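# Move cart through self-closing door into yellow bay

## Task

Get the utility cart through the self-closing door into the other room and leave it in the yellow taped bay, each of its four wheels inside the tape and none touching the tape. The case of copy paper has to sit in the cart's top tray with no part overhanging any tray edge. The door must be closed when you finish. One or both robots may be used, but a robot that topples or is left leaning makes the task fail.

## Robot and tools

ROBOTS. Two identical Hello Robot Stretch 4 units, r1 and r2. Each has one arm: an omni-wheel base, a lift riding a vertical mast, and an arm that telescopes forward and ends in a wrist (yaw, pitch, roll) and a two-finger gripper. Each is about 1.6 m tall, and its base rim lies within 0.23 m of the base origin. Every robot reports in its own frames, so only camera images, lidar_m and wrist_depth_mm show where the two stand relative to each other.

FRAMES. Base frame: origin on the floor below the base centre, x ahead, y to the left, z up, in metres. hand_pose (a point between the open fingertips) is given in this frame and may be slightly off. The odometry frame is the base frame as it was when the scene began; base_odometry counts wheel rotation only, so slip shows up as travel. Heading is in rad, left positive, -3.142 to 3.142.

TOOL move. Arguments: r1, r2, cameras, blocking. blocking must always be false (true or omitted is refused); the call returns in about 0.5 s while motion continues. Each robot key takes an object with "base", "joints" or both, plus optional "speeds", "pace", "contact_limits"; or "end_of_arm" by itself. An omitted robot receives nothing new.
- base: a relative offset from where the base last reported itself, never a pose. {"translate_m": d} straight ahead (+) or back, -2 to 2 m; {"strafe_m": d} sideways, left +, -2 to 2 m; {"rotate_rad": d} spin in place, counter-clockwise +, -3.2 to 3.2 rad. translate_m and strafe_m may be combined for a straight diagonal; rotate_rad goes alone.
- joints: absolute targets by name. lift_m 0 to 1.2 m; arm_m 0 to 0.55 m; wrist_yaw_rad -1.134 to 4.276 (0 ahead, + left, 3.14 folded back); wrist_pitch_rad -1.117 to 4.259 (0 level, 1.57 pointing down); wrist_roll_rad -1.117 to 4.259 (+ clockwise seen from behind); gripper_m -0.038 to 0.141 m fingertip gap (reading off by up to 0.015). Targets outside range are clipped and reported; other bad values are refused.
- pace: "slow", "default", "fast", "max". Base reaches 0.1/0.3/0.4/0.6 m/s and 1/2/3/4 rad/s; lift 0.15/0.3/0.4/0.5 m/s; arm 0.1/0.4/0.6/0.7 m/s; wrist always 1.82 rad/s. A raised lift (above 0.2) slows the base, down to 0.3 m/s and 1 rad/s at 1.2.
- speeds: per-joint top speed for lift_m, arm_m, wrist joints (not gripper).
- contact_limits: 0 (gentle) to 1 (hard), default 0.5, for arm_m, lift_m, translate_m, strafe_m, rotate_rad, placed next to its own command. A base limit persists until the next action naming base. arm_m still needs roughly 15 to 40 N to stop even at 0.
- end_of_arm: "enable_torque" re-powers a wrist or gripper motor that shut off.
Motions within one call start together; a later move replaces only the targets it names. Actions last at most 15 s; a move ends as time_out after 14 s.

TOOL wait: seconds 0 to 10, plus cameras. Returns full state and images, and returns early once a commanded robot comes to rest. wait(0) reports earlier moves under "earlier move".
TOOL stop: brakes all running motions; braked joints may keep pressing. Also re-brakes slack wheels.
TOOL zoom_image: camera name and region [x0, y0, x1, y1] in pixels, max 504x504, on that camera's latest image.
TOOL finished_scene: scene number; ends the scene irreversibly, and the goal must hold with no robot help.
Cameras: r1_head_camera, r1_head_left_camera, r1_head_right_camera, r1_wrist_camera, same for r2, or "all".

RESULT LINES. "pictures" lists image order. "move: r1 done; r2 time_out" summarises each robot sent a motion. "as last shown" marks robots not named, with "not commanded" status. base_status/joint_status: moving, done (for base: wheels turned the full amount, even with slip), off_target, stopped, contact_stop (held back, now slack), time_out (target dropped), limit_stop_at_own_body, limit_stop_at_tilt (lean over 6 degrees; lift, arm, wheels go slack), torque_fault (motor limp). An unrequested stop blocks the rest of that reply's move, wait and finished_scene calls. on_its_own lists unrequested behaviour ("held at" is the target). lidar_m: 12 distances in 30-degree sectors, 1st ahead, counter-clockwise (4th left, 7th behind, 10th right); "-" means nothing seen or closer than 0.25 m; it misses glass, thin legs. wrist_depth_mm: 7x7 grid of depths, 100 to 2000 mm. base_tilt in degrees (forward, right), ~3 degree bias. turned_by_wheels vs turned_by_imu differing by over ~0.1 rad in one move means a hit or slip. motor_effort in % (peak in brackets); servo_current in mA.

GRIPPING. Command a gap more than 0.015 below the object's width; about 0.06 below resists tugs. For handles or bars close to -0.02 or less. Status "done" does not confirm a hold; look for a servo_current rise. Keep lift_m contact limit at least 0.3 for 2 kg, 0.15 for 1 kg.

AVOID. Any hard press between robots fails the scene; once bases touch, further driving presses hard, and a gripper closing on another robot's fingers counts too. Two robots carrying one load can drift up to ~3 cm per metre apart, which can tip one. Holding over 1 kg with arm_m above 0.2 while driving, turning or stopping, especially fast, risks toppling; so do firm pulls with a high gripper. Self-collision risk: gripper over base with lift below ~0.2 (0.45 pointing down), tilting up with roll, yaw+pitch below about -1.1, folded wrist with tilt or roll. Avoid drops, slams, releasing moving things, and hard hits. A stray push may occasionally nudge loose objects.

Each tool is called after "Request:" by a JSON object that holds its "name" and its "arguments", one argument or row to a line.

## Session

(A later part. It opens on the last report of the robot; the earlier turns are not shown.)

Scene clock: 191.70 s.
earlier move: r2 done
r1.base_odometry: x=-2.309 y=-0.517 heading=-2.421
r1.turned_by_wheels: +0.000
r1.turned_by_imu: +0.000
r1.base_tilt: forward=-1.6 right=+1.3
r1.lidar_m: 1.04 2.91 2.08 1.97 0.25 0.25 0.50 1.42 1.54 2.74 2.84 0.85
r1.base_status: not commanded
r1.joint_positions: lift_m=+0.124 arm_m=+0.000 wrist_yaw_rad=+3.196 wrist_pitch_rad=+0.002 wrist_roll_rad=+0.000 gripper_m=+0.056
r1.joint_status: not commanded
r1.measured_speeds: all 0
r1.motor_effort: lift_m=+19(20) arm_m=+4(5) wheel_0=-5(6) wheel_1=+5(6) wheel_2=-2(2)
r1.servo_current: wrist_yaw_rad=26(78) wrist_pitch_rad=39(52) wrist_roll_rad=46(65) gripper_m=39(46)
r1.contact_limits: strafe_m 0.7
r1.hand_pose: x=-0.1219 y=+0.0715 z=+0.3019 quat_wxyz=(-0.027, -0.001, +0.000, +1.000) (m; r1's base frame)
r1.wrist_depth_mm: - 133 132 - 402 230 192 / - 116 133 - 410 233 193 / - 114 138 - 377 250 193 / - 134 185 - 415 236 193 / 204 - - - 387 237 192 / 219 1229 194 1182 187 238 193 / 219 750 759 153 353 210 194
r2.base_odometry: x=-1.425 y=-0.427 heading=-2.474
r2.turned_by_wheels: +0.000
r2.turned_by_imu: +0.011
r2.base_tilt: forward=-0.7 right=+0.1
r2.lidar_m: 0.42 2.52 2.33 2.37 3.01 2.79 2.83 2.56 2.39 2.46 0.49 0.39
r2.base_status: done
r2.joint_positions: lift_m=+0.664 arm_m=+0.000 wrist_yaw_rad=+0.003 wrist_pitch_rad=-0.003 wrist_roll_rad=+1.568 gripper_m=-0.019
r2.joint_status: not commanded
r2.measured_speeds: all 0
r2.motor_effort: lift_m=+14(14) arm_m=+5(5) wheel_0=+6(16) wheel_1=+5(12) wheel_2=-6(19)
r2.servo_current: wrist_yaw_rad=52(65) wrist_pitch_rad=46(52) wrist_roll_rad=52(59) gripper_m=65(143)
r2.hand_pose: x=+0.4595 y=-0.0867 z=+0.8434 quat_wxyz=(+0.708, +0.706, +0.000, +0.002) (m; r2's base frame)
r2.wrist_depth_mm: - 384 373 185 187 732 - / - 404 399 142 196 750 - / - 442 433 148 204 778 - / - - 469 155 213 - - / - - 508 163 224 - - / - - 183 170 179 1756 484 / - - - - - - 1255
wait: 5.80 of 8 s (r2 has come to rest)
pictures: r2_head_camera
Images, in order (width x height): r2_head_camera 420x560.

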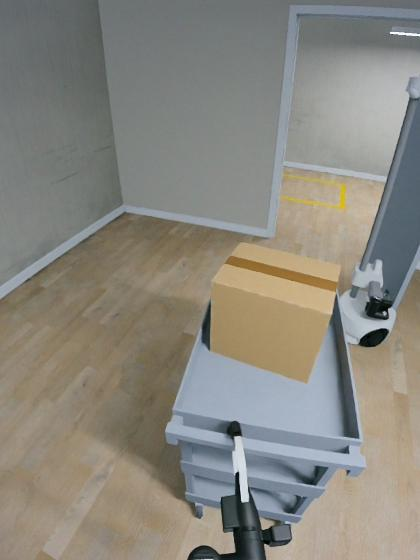

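Request:
{"name": "move", "arguments": {
  "blocking": false,
  "r2": {"base":{"translate_m":0.4,"strafe_m":-0.14},"pace":"slow"},
  "cameras": []
}}

Request:
{"name": "wait", "arguments": {
  "seconds": 8,
  "cameras": ["r2_head_camera"]
}}

Scene clock: 201.33 s.
move: r2 moving
r1: as last shown
r1.lidar_m: 1.06 2.91 2.08 1.99 0.25 0.25 0.55 1.42 1.55 2.76 2.87 0.83
r1.motor_effort: lift_m=+19(20) arm_m=+5(5) wheel_0=-6(6) wheel_1=+5(6) wheel_2=-2(2)
r1.servo_current: wrist_yaw_rad=52(65) wrist_pitch_rad=46(46) wrist_roll_rad=46(59) gripper_m=39(46)
r1.contact_limits: strafe_m 0.7
r1.wrist_depth_mm: - 133 132 - 399 230 191 / - 116 133 - 410 233 191 / - 114 138 - 379 249 192 / - 134 185 - 421 236 193 / 205 - - - 387 236 193 / 219 1229 194 1160 188 238 194 / 219 750 759 154 351 211 195
r2.base_odometry: x=-1.437 y=-0.431 heading=-2.473
r2.turned_by_wheels: +0.001
r2.turned_by_imu: +0.001
r2.base_tilt: forward=-0.7 right=+0.1
r2.lidar_m: 0.43 2.51 2.32 2.38 3.02 2.80 2.88 2.58 2.39 2.46 0.46 0.41
r2.base_status: translate_m moving; strafe_m moving
r2.joint_positions: lift_m=+0.664 arm_m=+0.000 wrist_yaw_rad=+0.003 wrist_pitch_rad=-0.003 wrist_roll_rad=+1.568 gripper_m=-0.019
r2.joint_status: not commanded
r2.measured_speeds: translate_m=+0.048 strafe_m=-0.018 rotate_rad=+0.001 lift_m=+0.000 arm_m=+0.000 wrist_yaw_rad=+0.000 wrist_pitch_rad=+0.000 wrist_roll_rad=+0.000
r2.motor_effort: lift_m=+14(14) arm_m=+5(5) wheel_0=+9(14) wheel_1=+5(7) wheel_2=-9(12)
r2.servo_current: wrist_yaw_rad=46(52) wrist_pitch_rad=39(46) wrist_roll_rad=46(52) gripper_m=65(78)
r2.hand_pose: x=+0.4595 y=-0.0867 z=+0.8434 quat_wxyz=(+0.708, +0.706, +0.000, +0.002) (m; r2's base frame)
r2.wrist_depth_mm: - 377 370 183 186 741 - / - 402 397 140 193 750 - / - 442 424 145 202 788 - / - - 469 154 212 - - / - - 508 161 223 1808 - / - - 183 169 179 1661 488 / - - - - - - 1205
pictures: none
No camera images: "cameras" was empty.

Scene clock: 206.30 s.
earlier move: r2 done
r1.base_odometry: x=-2.309 y=-0.517 heading=-2.421
r1.turned_by_wheels: +0.000
r1.turned_by_imu: +0.000
r1.base_tilt: forward=-1.6 right=+1.2
r1.lidar_m: 0.97 2.89 2.07 1.98 0.25 0.25 0.51 1.42 1.54 2.76 0.57 0.51
r1.base_status: not commanded
r1.joint_positions: lift_m=+0.124 arm_m=+0.000 wrist_yaw_rad=+3.196 wrist_pitch_rad=+0.002 wrist_roll_rad=+0.000 gripper_m=+0.056
r1.joint_status: not commanded
r1.measured_speeds: all 0
r1.motor_effort: lift_m=+19(20) arm_m=+5(5) wheel_0=-5(6) wheel_1=+5(6) wheel_2=-2(2)
r1.servo_current: wrist_yaw_rad=52(72) wrist_pitch_rad=46(52) wrist_roll_rad=59(72) gripper_m=39(52)
r1.contact_limits: strafe_m 0.7
r1.hand_pose: x=-0.1219 y=+0.0715 z=+0.3019 quat_wxyz=(-0.027, -0.001, +0.000, +1.000) (m; r1's base frame)
r1.wrist_depth_mm: - 133 133 - 402 231 192 / - 116 133 - 410 233 192 / - 114 138 - 379 249 192 / - 134 185 - 418 236 192 / 204 - - - 387 238 193 / 220 1229 193 1160 187 236 194 / 218 759 750 153 347 210 195
r2.base_odometry: x=-1.825 y=-0.565 heading=-2.473
r2.turned_by_wheels: +0.000
r2.turned_by_imu: +0.004
r2.base_tilt: forward=-0.7 right=+0.1
r2.lidar_m: 0.44 2.48 2.30 2.33 3.02 3.19 3.26 2.62 2.44 2.49 0.47 0.39
r2.base_status: done
r2.joint_positions: lift_m=+0.664 arm_m=+0.000 wrist_yaw_rad=+0.005 wrist_pitch_rad=-0.003 wrist_roll_rad=+1.569 gripper_m=-0.019
r2.joint_status: not commanded
r2.measured_speeds: all 0
r2.motor_effort: lift_m=+14(14) arm_m=+5(5) wheel_0=+10(18) wheel_1=+5(8) wheel_2=-4(12)
r2.servo_current: wrist_yaw_rad=46(65) wrist_pitch_rad=39(46) wrist_roll_rad=59(59) gripper_m=78(78)
r2.hand_pose: x=+0.4596 y=-0.0861 z=+0.8435 quat_wxyz=(+0.708, +0.706, +0.001, +0.003) (m; r2's base frame)
r2.wrist_depth_mm: - 375 359 181 180 707 - / - 399 389 186 189 750 - / - 442 427 142 197 - - / - - 473 151 213 - - / - - 517 158 221 1863 525 / - - 186 170 179 1708 1229 / - - - - - - 1255
wait: 4.97 of 8 s (r2 has come to rest)
pictures: r2_head_camera
Images, in order (width x height): r2_head_camera 420x560.

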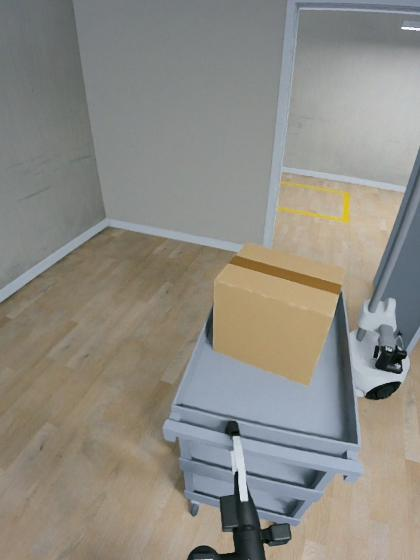

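Request:
{"name": "move", "arguments": {
  "blocking": false,
  "r1": {"base":{"translate_m":0.09,"strafe_m":0.1},"pace":"slow","contact_limits":{"strafe_m":0.7}},
  "r2": {"base":{"translate_m":0.0,"strafe_m":-0.08},"pace":"slow"},
  "cameras": []
}}

Request:
{"name": "wait", "arguments": {
  "seconds": 3,
  "cameras": []
}}

Request:
{"name": "wait", "arguments": {
  "seconds": 2,
  "cameras": ["r2_head_camera","r2_head_left_camera","r1_head_right_camera"]
}}

Scene clock: 219.07 s.
move: r1 moving; r2 moving
r1.base_odometry: x=-2.309 y=-0.530 heading=-2.421
r1.turned_by_wheels: +0.000
r1.turned_by_imu: +0.000
r1.base_tilt: forward=-1.6 right=+1.2
r1.lidar_m: 1.01 2.89 2.07 1.96 0.27 0.25 0.51 1.42 1.57 2.77 0.56 0.51
r1.base_status: translate_m moving; strafe_m moving
r1.joint_positions: lift_m=+0.124 arm_m=+0.000 wrist_yaw_rad=+3.196 wrist_pitch_rad=+0.002 wrist_roll_rad=+0.000 gripper_m=+0.056
r1.joint_status: not commanded
r1.measured_speeds: translate_m=+0.034 strafe_m=+0.038 rotate_rad=-0.003 lift_m=+0.000 arm_m=+0.000 wrist_yaw_rad=+0.000 wrist_pitch_rad=+0.000 wrist_roll_rad=+0.000
r1.motor_effort: lift_m=+19(20) arm_m=+5(5) wheel_0=-8(10) wheel_1=+9(10) wheel_2=-1(5)
r1.servo_current: wrist_yaw_rad=39(72) wrist_pitch_rad=39(46) wrist_roll_rad=52(65) gripper_m=39(46)
r1.contact_limits: strafe_m 0.7
r1.hand_pose: x=-0.1219 y=+0.0715 z=+0.3019 quat_wxyz=(-0.027, -0.001, +0.000, +1.000) (m; r1's base frame)
r1.wrist_depth_mm: - 133 132 - 387 223 202 / - 116 133 - 392 239 201 / - 114 138 - 402 226 202 / - 134 185 - 407 228 204 / 206 - - - 370 229 203 / 220 1205 193 1182 191 230 203 / 218 750 759 153 370 204 204
r2.base_odometry: x=-1.834 y=-0.553 heading=-2.472
r2.turned_by_wheels: +0.001
r2.turned_by_imu: +0.001
r2.base_tilt: forward=-0.7 right=+0.0
r2.lidar_m: 0.43 2.50 2.31 2.37 3.06 3.20 3.28 2.58 2.41 2.48 0.46 0.39
r2.base_status: translate_m moving; strafe_m moving
r2.joint_positions: lift_m=+0.664 arm_m=+0.000 wrist_yaw_rad=+0.007 wrist_pitch_rad=-0.003 wrist_roll_rad=+1.569 gripper_m=-0.019
r2.joint_status: not commanded
r2.measured_speeds: translate_m=+0.000 strafe_m=-0.056 rotate_rad=-0.001 lift_m=+0.000 arm_m=+0.000 wrist_yaw_rad=+0.003 wrist_pitch_rad=+0.000 wrist_roll_rad=+0.000
r2.motor_effort: lift_m=+14(14) arm_m=+4(5) wheel_0=+16(18) wheel_1=-5(6) wheel_2=+0(4)
r2.servo_current: wrist_yaw_rad=52(52) wrist_pitch_rad=46(46) wrist_roll_rad=46(52) gripper_m=72(78)
r2.hand_pose: x=+0.4598 y=-0.0854 z=+0.8435 quat_wxyz=(+0.708, +0.706, +0.001, +0.004) (m; r2's base frame)
r2.wrist_depth_mm: - 370 362 178 178 - - / - 397 387 185 188 723 - / - 442 421 143 195 - - / - - 473 150 208 - - / - - - 157 220 1863 525 / - - 186 169 179 1661 1229 / - - - - - - 1229
pictures: none
No camera images: "cameras" was empty.

Scene clock: 220.50 s.
earlier move: r1 moving; r2 done
r1.base_odometry: x=-2.311 y=-0.644 heading=-2.421
r1.turned_by_wheels: +0.000
r1.turned_by_imu: +0.001
r1.base_tilt: forward=-1.5 right=+1.3
r1.lidar_m: 1.28 2.74 1.96 1.88 1.73 0.25 0.35 1.54 1.65 2.83 0.50 0.56
r1.base_status: translate_m moving; strafe_m moving
r1.joint_positions: lift_m=+0.124 arm_m=+0.000 wrist_yaw_rad=+3.196 wrist_pitch_rad=+0.002 wrist_roll_rad=+0.000 gripper_m=+0.056
r1.joint_status: not commanded
r1.measured_speeds: translate_m=+0.028 strafe_m=+0.031 rotate_rad=+0.000 lift_m=+0.000 arm_m=+0.000 wrist_yaw_rad=+0.000 wrist_pitch_rad=+0.000 wrist_roll_rad=+0.000
r1.motor_effort: lift_m=+19(20) arm_m=+4(5) wheel_0=-5(10) wheel_1=+5(13) wheel_2=+3(5)
r1.servo_current: wrist_yaw_rad=46(72) wrist_pitch_rad=46(46) wrist_roll_rad=46(65) gripper_m=39(46)
r1.contact_limits: strafe_m 0.7
r1.hand_pose: x=-0.1219 y=+0.0715 z=+0.3019 quat_wxyz=(-0.027, -0.001, +0.000, +1.000) (m; r1's base frame)
r1.wrist_depth_mm: - 133 133 466 282 - - / - 111 133 379 283 - - / - 113 141 382 283 - - / - 134 189 397 283 - - / 206 - - 750 283 - - / 220 1205 194 778 187 1118 1078 / 219 750 759 153 283 750 798
r2.base_odometry: x=-1.875 y=-0.502 heading=-2.473
r2.turned_by_wheels: +0.000
r2.turned_by_imu: +0.000
r2.base_tilt: forward=-0.7 right=+0.1
r2.lidar_m: 0.42 2.53 2.37 2.42 3.11 3.22 3.31 2.54 2.35 2.40 0.50 0.42
r2.base_status: done
r2.joint_positions: lift_m=+0.664 arm_m=+0.000 wrist_yaw_rad=+0.007 wrist_pitch_rad=-0.004 wrist_roll_rad=+1.569 gripper_m=-0.019
r2.joint_status: not commanded
r2.measured_speeds: all 0
r2.motor_effort: lift_m=+14(14) arm_m=+5(5) wheel_0=+6(18) wheel_1=-3(8) wheel_2=+0(4)
r2.servo_current: wrist_yaw_rad=59(65) wrist_pitch_rad=39(46) wrist_roll_rad=39(59) gripper_m=72(85)
r2.hand_pose: x=+0.4598 y=-0.0854 z=+0.8438 quat_wxyz=(+0.708, +0.706, +0.001, +0.004) (m; r2's base frame)
r2.wrist_depth_mm: - - - 144 197 741 - / - 413 404 150 204 768 - / - 449 436 154 211 - - / - - 466 160 219 820 - / - - 500 166 228 - - / - - 187 172 181 1756 500 / - - - - 240 1618 1255
wait: 1.43 of 3 s (r2 has come to rest)
pictures: none
No camera images: "cameras" was empty.

Scene clock: 221.17 s.
earlier move: r1 done
r1.base_odometry: x=-2.311 y=-0.651 heading=-2.421
r1.turned_by_wheels: +0.000
r1.turned_by_imu: -0.001
r1.base_tilt: forward=-1.5 right=+1.3
r1.lidar_m: 1.27 2.73 1.98 1.88 1.73 0.25 0.30 1.53 1.68 2.85 0.50 0.55
r1.base_status: done
r1.joint_positions: lift_m=+0.124 arm_m=+0.000 wrist_yaw_rad=+3.196 wrist_pitch_rad=+0.002 wrist_roll_rad=+0.000 gripper_m=+0.056
r1.joint_status: not commanded
r1.measured_speeds: all 0
r1.motor_effort: lift_m=+19(20) arm_m=+4(5) wheel_0=-8(11) wheel_1=+2(13) wheel_2=+3(5)
r1.servo_current: wrist_yaw_rad=52(72) wrist_pitch_rad=39(52) wrist_roll_rad=46(65) gripper_m=39(46)
r1.contact_limits: strafe_m 0.7
r1.hand_pose: x=-0.1219 y=+0.0715 z=+0.3019 quat_wxyz=(-0.027, -0.001, +0.000, +1.000) (m; r1's base frame)
r1.wrist_depth_mm: - 133 133 353 289 - - / - 111 133 357 289 - - / - 113 141 286 290 - - / - 134 189 382 291 - - / 206 - - 399 - - - / 220 1229 194 609 187 1138 1078 / 219 750 750 153 691 768 798
r2.base_odometry: x=-1.875 y=-0.502 heading=-2.473
r2.turned_by_wheels: +0.000
r2.turned_by_imu: +0.000
r2.base_tilt: forward=-0.7 right=+0.0
r2.lidar_m: 0.42 2.55 2.36 2.42 3.12 3.24 3.31 2.56 2.36 2.43 0.48 0.42
r2.base_status: done
r2.joint_positions: lift_m=+0.664 arm_m=+0.000 wrist_yaw_rad=+0.007 wrist_pitch_rad=-0.004 wrist_roll_rad=+1.569 gripper_m=-0.019
r2.joint_status: not commanded
r2.measured_speeds: all 0
r2.motor_effort: lift_m=+14(14) arm_m=+5(5) wheel_0=+7(18) wheel_1=-3(8) wheel_2=+0(4)
r2.servo_current: wrist_yaw_rad=59(65) wrist_pitch_rad=39(46) wrist_roll_rad=52(59) gripper_m=72(85)
r2.hand_pose: x=+0.4598 y=-0.0854 z=+0.8438 quat_wxyz=(+0.708, +0.706, +0.001, +0.004) (m; r2's base frame)
r2.wrist_depth_mm: - - - 144 197 732 - / - 415 407 150 204 759 - / - 449 436 154 210 - - / - - 466 160 218 820 - / - - 504 167 226 - - / - - 187 173 182 1708 496 / - - - - 241 1576 1229
wait: 0.67 of 2 s (r1 has come to rest)
pictures: r1_head_right_camera, r2_head_camera, r2_head_left_camera
Images, in order (width x height): r1_head_right_camera 420x672, r2_head_camera 420x560, r2_head_left_camera 420x672.

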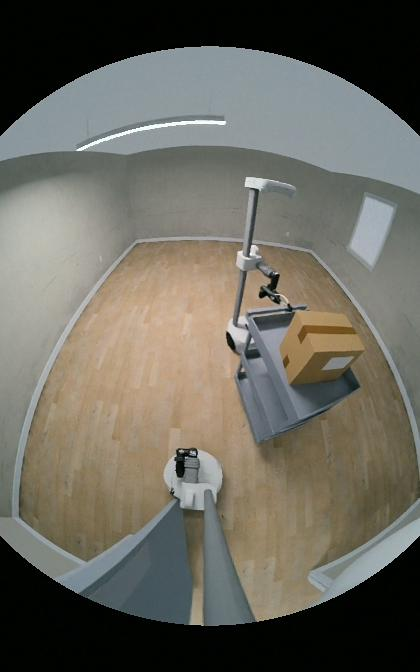

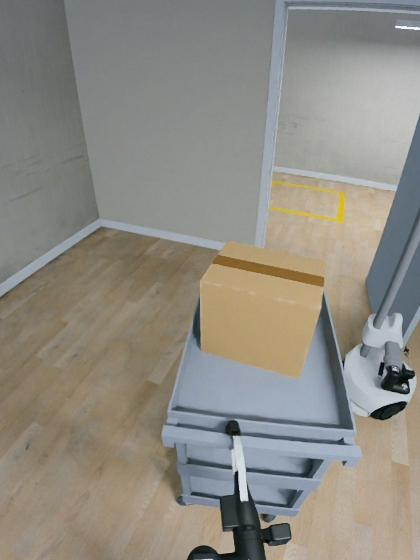

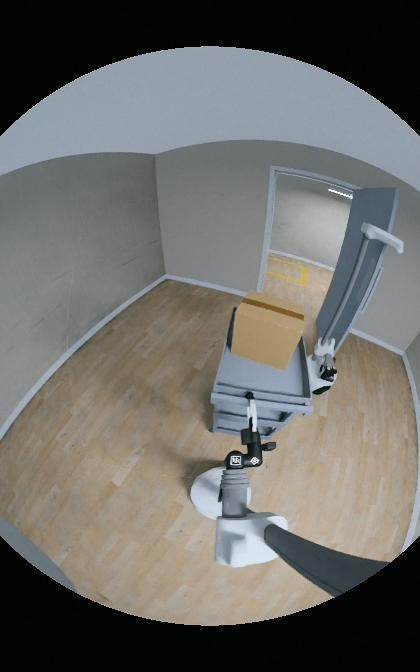

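Request:
{"name": "move", "arguments": {
  "blocking": false,
  "r2": {"base":{"translate_m":0.35,"strafe_m":-0.06},"pace":"slow"},
  "cameras": []
}}

Request:
{"name": "wait", "arguments": {
  "seconds": 8,
  "cameras": ["r2_head_camera","r1_head_right_camera"]
}}

Scene clock: 232.23 s.
move: r2 moving
r1: as last shown
r1.turned_by_imu: +0.000
r1.base_tilt: forward=-1.6 right=+1.3
r1.lidar_m: 1.25 2.75 1.98 1.87 1.73 0.25 0.32 1.54 1.66 2.86 0.51 0.56
r1.motor_effort: lift_m=+20(20) arm_m=+4(5) wheel_0=-8(9) wheel_1=+2(2) wheel_2=+3(3)
r1.servo_current: wrist_yaw_rad=59(59) wrist_pitch_rad=39(46) wrist_roll_rad=46(59) gripper_m=39(46)
r1.contact_limits: strafe_m 0.7
r1.wrist_depth_mm: - 133 133 351 287 - - / - 111 133 357 289 - - / - 113 140 287 289 - - / - 134 189 379 290 - - / 206 - - 399 - - - / 220 1205 193 615 187 1118 1098 / 218 759 750 153 683 768 788
r2.base_odometry: x=-1.886 y=-0.508 heading=-2.473
r2.turned_by_wheels: +0.000
r2.turned_by_imu: +0.001
r2.base_tilt: forward=-0.7 right=+0.0
r2.lidar_m: 0.41 2.56 2.35 2.43 3.13 3.26 3.32 2.54 2.38 2.44 0.50 0.40
r2.base_status: translate_m moving; strafe_m moving
r2.joint_positions: lift_m=+0.664 arm_m=+0.000 wrist_yaw_rad=+0.003 wrist_pitch_rad=-0.004 wrist_roll_rad=+1.569 gripper_m=-0.019
r2.joint_status: not commanded
r2.measured_speeds: translate_m=+0.049 strafe_m=-0.008 rotate_rad=-0.001 lift_m=+0.000 arm_m=+0.000 wrist_yaw_rad=-0.012 wrist_pitch_rad=+0.000 wrist_roll_rad=+0.000
r2.motor_effort: lift_m=+14(14) arm_m=+5(5) wheel_0=+11(12) wheel_1=+6(8) wheel_2=-14(14)
r2.servo_current: wrist_yaw_rad=39(59) wrist_pitch_rad=46(46) wrist_roll_rad=46(59) gripper_m=78(78)
r2.hand_pose: x=+0.4595 y=-0.0865 z=+0.8438 quat_wxyz=(+0.708, +0.706, +0.000, +0.003) (m; r2's base frame)
r2.wrist_depth_mm: - - 530 146 199 732 - / - 413 404 151 205 750 - / - 445 430 154 212 - - / - - 459 160 218 820 - / - - 492 166 225 - - / - - 183 171 172 1708 504 / - - - - 239 1618 1281
pictures: none
No camera images: "cameras" was empty.

Scene clock: 236.57 s.
earlier move: r2 done
r1.base_odometry: x=-2.311 y=-0.651 heading=-2.421
r1.turned_by_wheels: +0.000
r1.turned_by_imu: +0.000
r1.base_tilt: forward=-1.6 right=+1.3
r1.lidar_m: 4.60 2.76 1.97 1.87 1.74 0.25 0.29 1.53 1.69 0.40 0.42 0.54
r1.base_status: not commanded
r1.joint_positions: lift_m=+0.124 arm_m=+0.000 wrist_yaw_rad=+3.196 wrist_pitch_rad=+0.002 wrist_roll_rad=+0.000 gripper_m=+0.056
r1.joint_status: not commanded
r1.measured_speeds: all 0
r1.motor_effort: lift_m=+19(20) arm_m=+4(5) wheel_0=-7(9) wheel_1=+2(3) wheel_2=+3(3)
r1.servo_current: wrist_yaw_rad=65(72) wrist_pitch_rad=39(52) wrist_roll_rad=46(65) gripper_m=46(52)
r1.contact_limits: strafe_m 0.7
r1.hand_pose: x=-0.1219 y=+0.0715 z=+0.3019 quat_wxyz=(-0.027, -0.001, +0.000, +1.000) (m; r1's base frame)
r1.wrist_depth_mm: - 133 133 351 289 - - / - 111 133 355 290 - - / - 112 141 289 291 - - / - 134 189 377 289 - - / 206 - - 399 - - - / 220 1205 195 621 187 1138 1098 / 219 750 750 154 691 778 788
r2.base_odometry: x=-2.186 y=-0.672 heading=-2.473
r2.turned_by_wheels: -0.001
r2.turned_by_imu: -0.002
r2.base_tilt: forward=-0.7 right=+0.1
r2.lidar_m: 0.42 2.43 2.29 2.32 2.98 3.58 3.63 2.65 2.46 2.52 0.47 0.40
r2.base_status: done
r2.joint_positions: lift_m=+0.664 arm_m=+0.000 wrist_yaw_rad=-0.005 wrist_pitch_rad=-0.004 wrist_roll_rad=+1.569 gripper_m=-0.019
r2.joint_status: not commanded
r2.measured_speeds: all 0
r2.motor_effort: lift_m=+14(14) arm_m=+5(5) wheel_0=+1(12) wheel_1=+3(8) wheel_2=-10(15)
r2.servo_current: wrist_yaw_rad=59(65) wrist_pitch_rad=39(52) wrist_roll_rad=52(72) gripper_m=72(78)
r2.hand_pose: x=+0.4588 y=-0.0889 z=+0.8438 quat_wxyz=(+0.708, +0.706, -0.003, +0.000) (m; r2's base frame)
r2.wrist_depth_mm: - 377 373 138 186 732 - / - 402 404 142 195 750 - / - 445 433 147 204 - - / - - 473 156 214 - - / - - 508 163 225 1808 - / - - 186 171 181 1756 1255 / - - - - 245 1863 1229
wait: 4.33 of 8 s (r2 has come to rest)
pictures: r1_head_right_camera, r2_head_camera
Images, in order (width x height): r1_head_right_camera 420x672, r2_head_camera 420x560.

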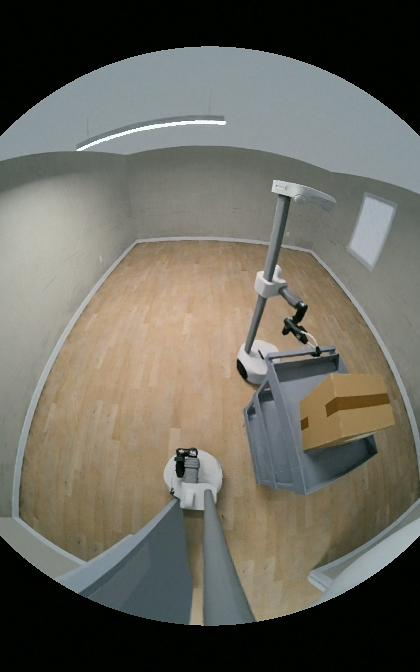

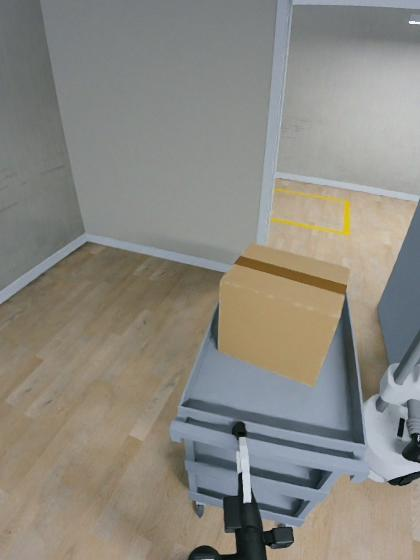

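Request:
{"name": "move", "arguments": {
  "blocking": false,
  "r2": {"base":{"translate_m":0.33,"strafe_m":-0.06},"pace":"slow"},
  "cameras": []
}}

Request:
{"name": "wait", "arguments": {
  "seconds": 8,
  "cameras": ["r2_head_camera","r1_head_right_camera"]
}}

Scene clock: 247.13 s.
move: r2 moving
r1: as last shown
r1.base_tilt: forward=-1.5 right=+1.3
r1.lidar_m: 4.58 2.73 1.96 1.87 1.73 0.25 0.32 1.55 1.67 0.40 0.41 0.53
r1.motor_effort: lift_m=+19(20) arm_m=+5(5) wheel_0=-8(9) wheel_1=+2(2) wheel_2=+3(3)
r1.servo_current: wrist_yaw_rad=52(59) wrist_pitch_rad=39(52) wrist_roll_rad=39(59) gripper_m=46(46)
r1.contact_limits: strafe_m 0.7
r1.wrist_depth_mm: - 133 133 353 290 - - / - 111 133 355 290 - - / - 112 141 289 290 - - / - 134 189 379 290 - - / 206 - - 399 - - - / 220 1205 194 609 187 1118 1098 / 220 768 759 153 691 768 788
r2.base_odometry: x=-2.198 y=-0.678 heading=-2.473
r2.turned_by_wheels: +0.000
r2.turned_by_imu: +0.000
r2.base_tilt: forward=-0.7 right=+0.1
r2.lidar_m: 0.42 2.45 2.27 2.33 2.99 3.59 3.67 2.67 2.47 2.51 0.45 0.40
r2.base_status: translate_m moving; strafe_m moving
r2.joint_positions: lift_m=+0.664 arm_m=+0.000 wrist_yaw_rad=-0.005 wrist_pitch_rad=-0.004 wrist_roll_rad=+1.569 gripper_m=-0.019
r2.joint_status: not commanded
r2.measured_speeds: translate_m=+0.048 strafe_m=-0.009 rotate_rad=-0.002 lift_m=+0.000 arm_m=+0.000 wrist_yaw_rad=+0.000 wrist_pitch_rad=+0.000 wrist_roll_rad=+0.000
r2.motor_effort: lift_m=+14(14) arm_m=+5(5) wheel_0=+6(9) wheel_1=+6(6) wheel_2=-13(16)
r2.servo_current: wrist_yaw_rad=46(52) wrist_pitch_rad=46(46) wrist_roll_rad=39(52) gripper_m=72(78)
r2.hand_pose: x=+0.4588 y=-0.0889 z=+0.8438 quat_wxyz=(+0.708, +0.706, -0.003, +0.000) (m; r2's base frame)
r2.wrist_depth_mm: - 377 370 183 185 723 - / - 404 397 141 195 750 - / - 442 433 147 204 - - / - - 473 155 213 - - / - - 512 163 224 1863 - / - - 184 170 181 1708 1255 / - - - - - 1863 1255
pictures: none
No camera images: "cameras" was empty.

Scene clock: 251.27 s.
earlier move: r2 done
r1.base_odometry: x=-2.311 y=-0.651 heading=-2.421
r1.turned_by_wheels: +0.000
r1.turned_by_imu: +0.000
r1.base_tilt: forward=-1.5 right=+1.3
r1.lidar_m: 4.59 2.75 1.97 1.89 1.76 0.25 0.30 1.56 0.45 0.41 0.44 0.71
r1.base_status: not commanded
r1.joint_positions: lift_m=+0.124 arm_m=+0.000 wrist_yaw_rad=+3.196 wrist_pitch_rad=+0.002 wrist_roll_rad=+0.000 gripper_m=+0.056
r1.joint_status: not commanded
r1.measured_speeds: all 0
r1.motor_effort: lift_m=+20(20) arm_m=+5(5) wheel_0=-8(9) wheel_1=+2(2) wheel_2=+3(3)
r1.servo_current: wrist_yaw_rad=52(65) wrist_pitch_rad=33(52) wrist_roll_rad=46(65) gripper_m=46(46)
r1.contact_limits: strafe_m 0.7
r1.hand_pose: x=-0.1219 y=+0.0715 z=+0.3019 quat_wxyz=(-0.027, -0.001, +0.000, +1.000) (m; r1's base frame)
r1.wrist_depth_mm: - 133 133 351 289 - - / - 111 133 357 289 - - / - 113 141 289 289 - - / - 134 188 379 290 - - / 206 - - 397 - - - / 220 1229 193 609 187 1118 1078 / 220 750 750 153 691 759 788
r2.base_odometry: x=-2.482 y=-0.829 heading=-2.473
r2.turned_by_wheels: +0.000
r2.turned_by_imu: -0.001
r2.base_tilt: forward=-0.7 right=+0.1
r2.lidar_m: 0.39 2.39 2.20 2.23 2.85 3.89 3.98 2.71 2.54 0.79 0.43 0.38
r2.base_status: done
r2.joint_positions: lift_m=+0.664 arm_m=+0.000 wrist_yaw_rad=-0.005 wrist_pitch_rad=-0.004 wrist_roll_rad=+1.569 gripper_m=-0.019
r2.joint_status: not commanded
r2.measured_speeds: all 0
r2.motor_effort: lift_m=+14(14) arm_m=+5(5) wheel_0=+3(9) wheel_1=+4(7) wheel_2=-9(16)
r2.servo_current: wrist_yaw_rad=46(72) wrist_pitch_rad=39(52) wrist_roll_rad=46(59) gripper_m=72(85)
r2.hand_pose: x=+0.4588 y=-0.0889 z=+0.8438 quat_wxyz=(+0.708, +0.706, -0.003, +0.000) (m; r2's base frame)
r2.wrist_depth_mm: 1618 364 353 118 171 691 - / 1661 397 384 126 179 741 - / - 436 424 133 191 - - / - 492 488 143 206 - - / - - 201 154 221 1661 500 / - - 185 167 175 1708 1255 / - - - - - 1499 1118
wait: 4.13 of 8 s (r2 has come to rest)
pictures: r1_head_right_camera, r2_head_camera
Images, in order (width x height): r1_head_right_camera 420x672, r2_head_camera 420x560.

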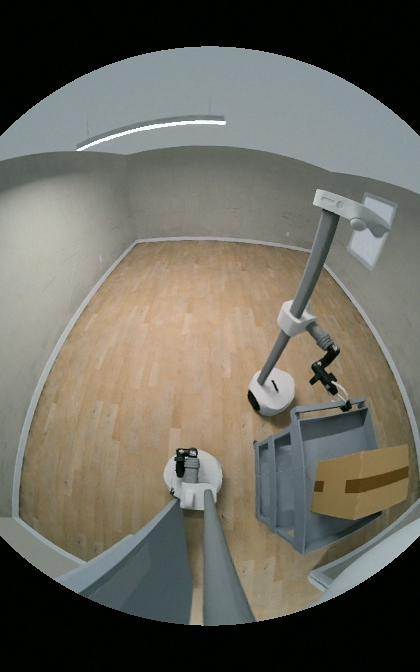

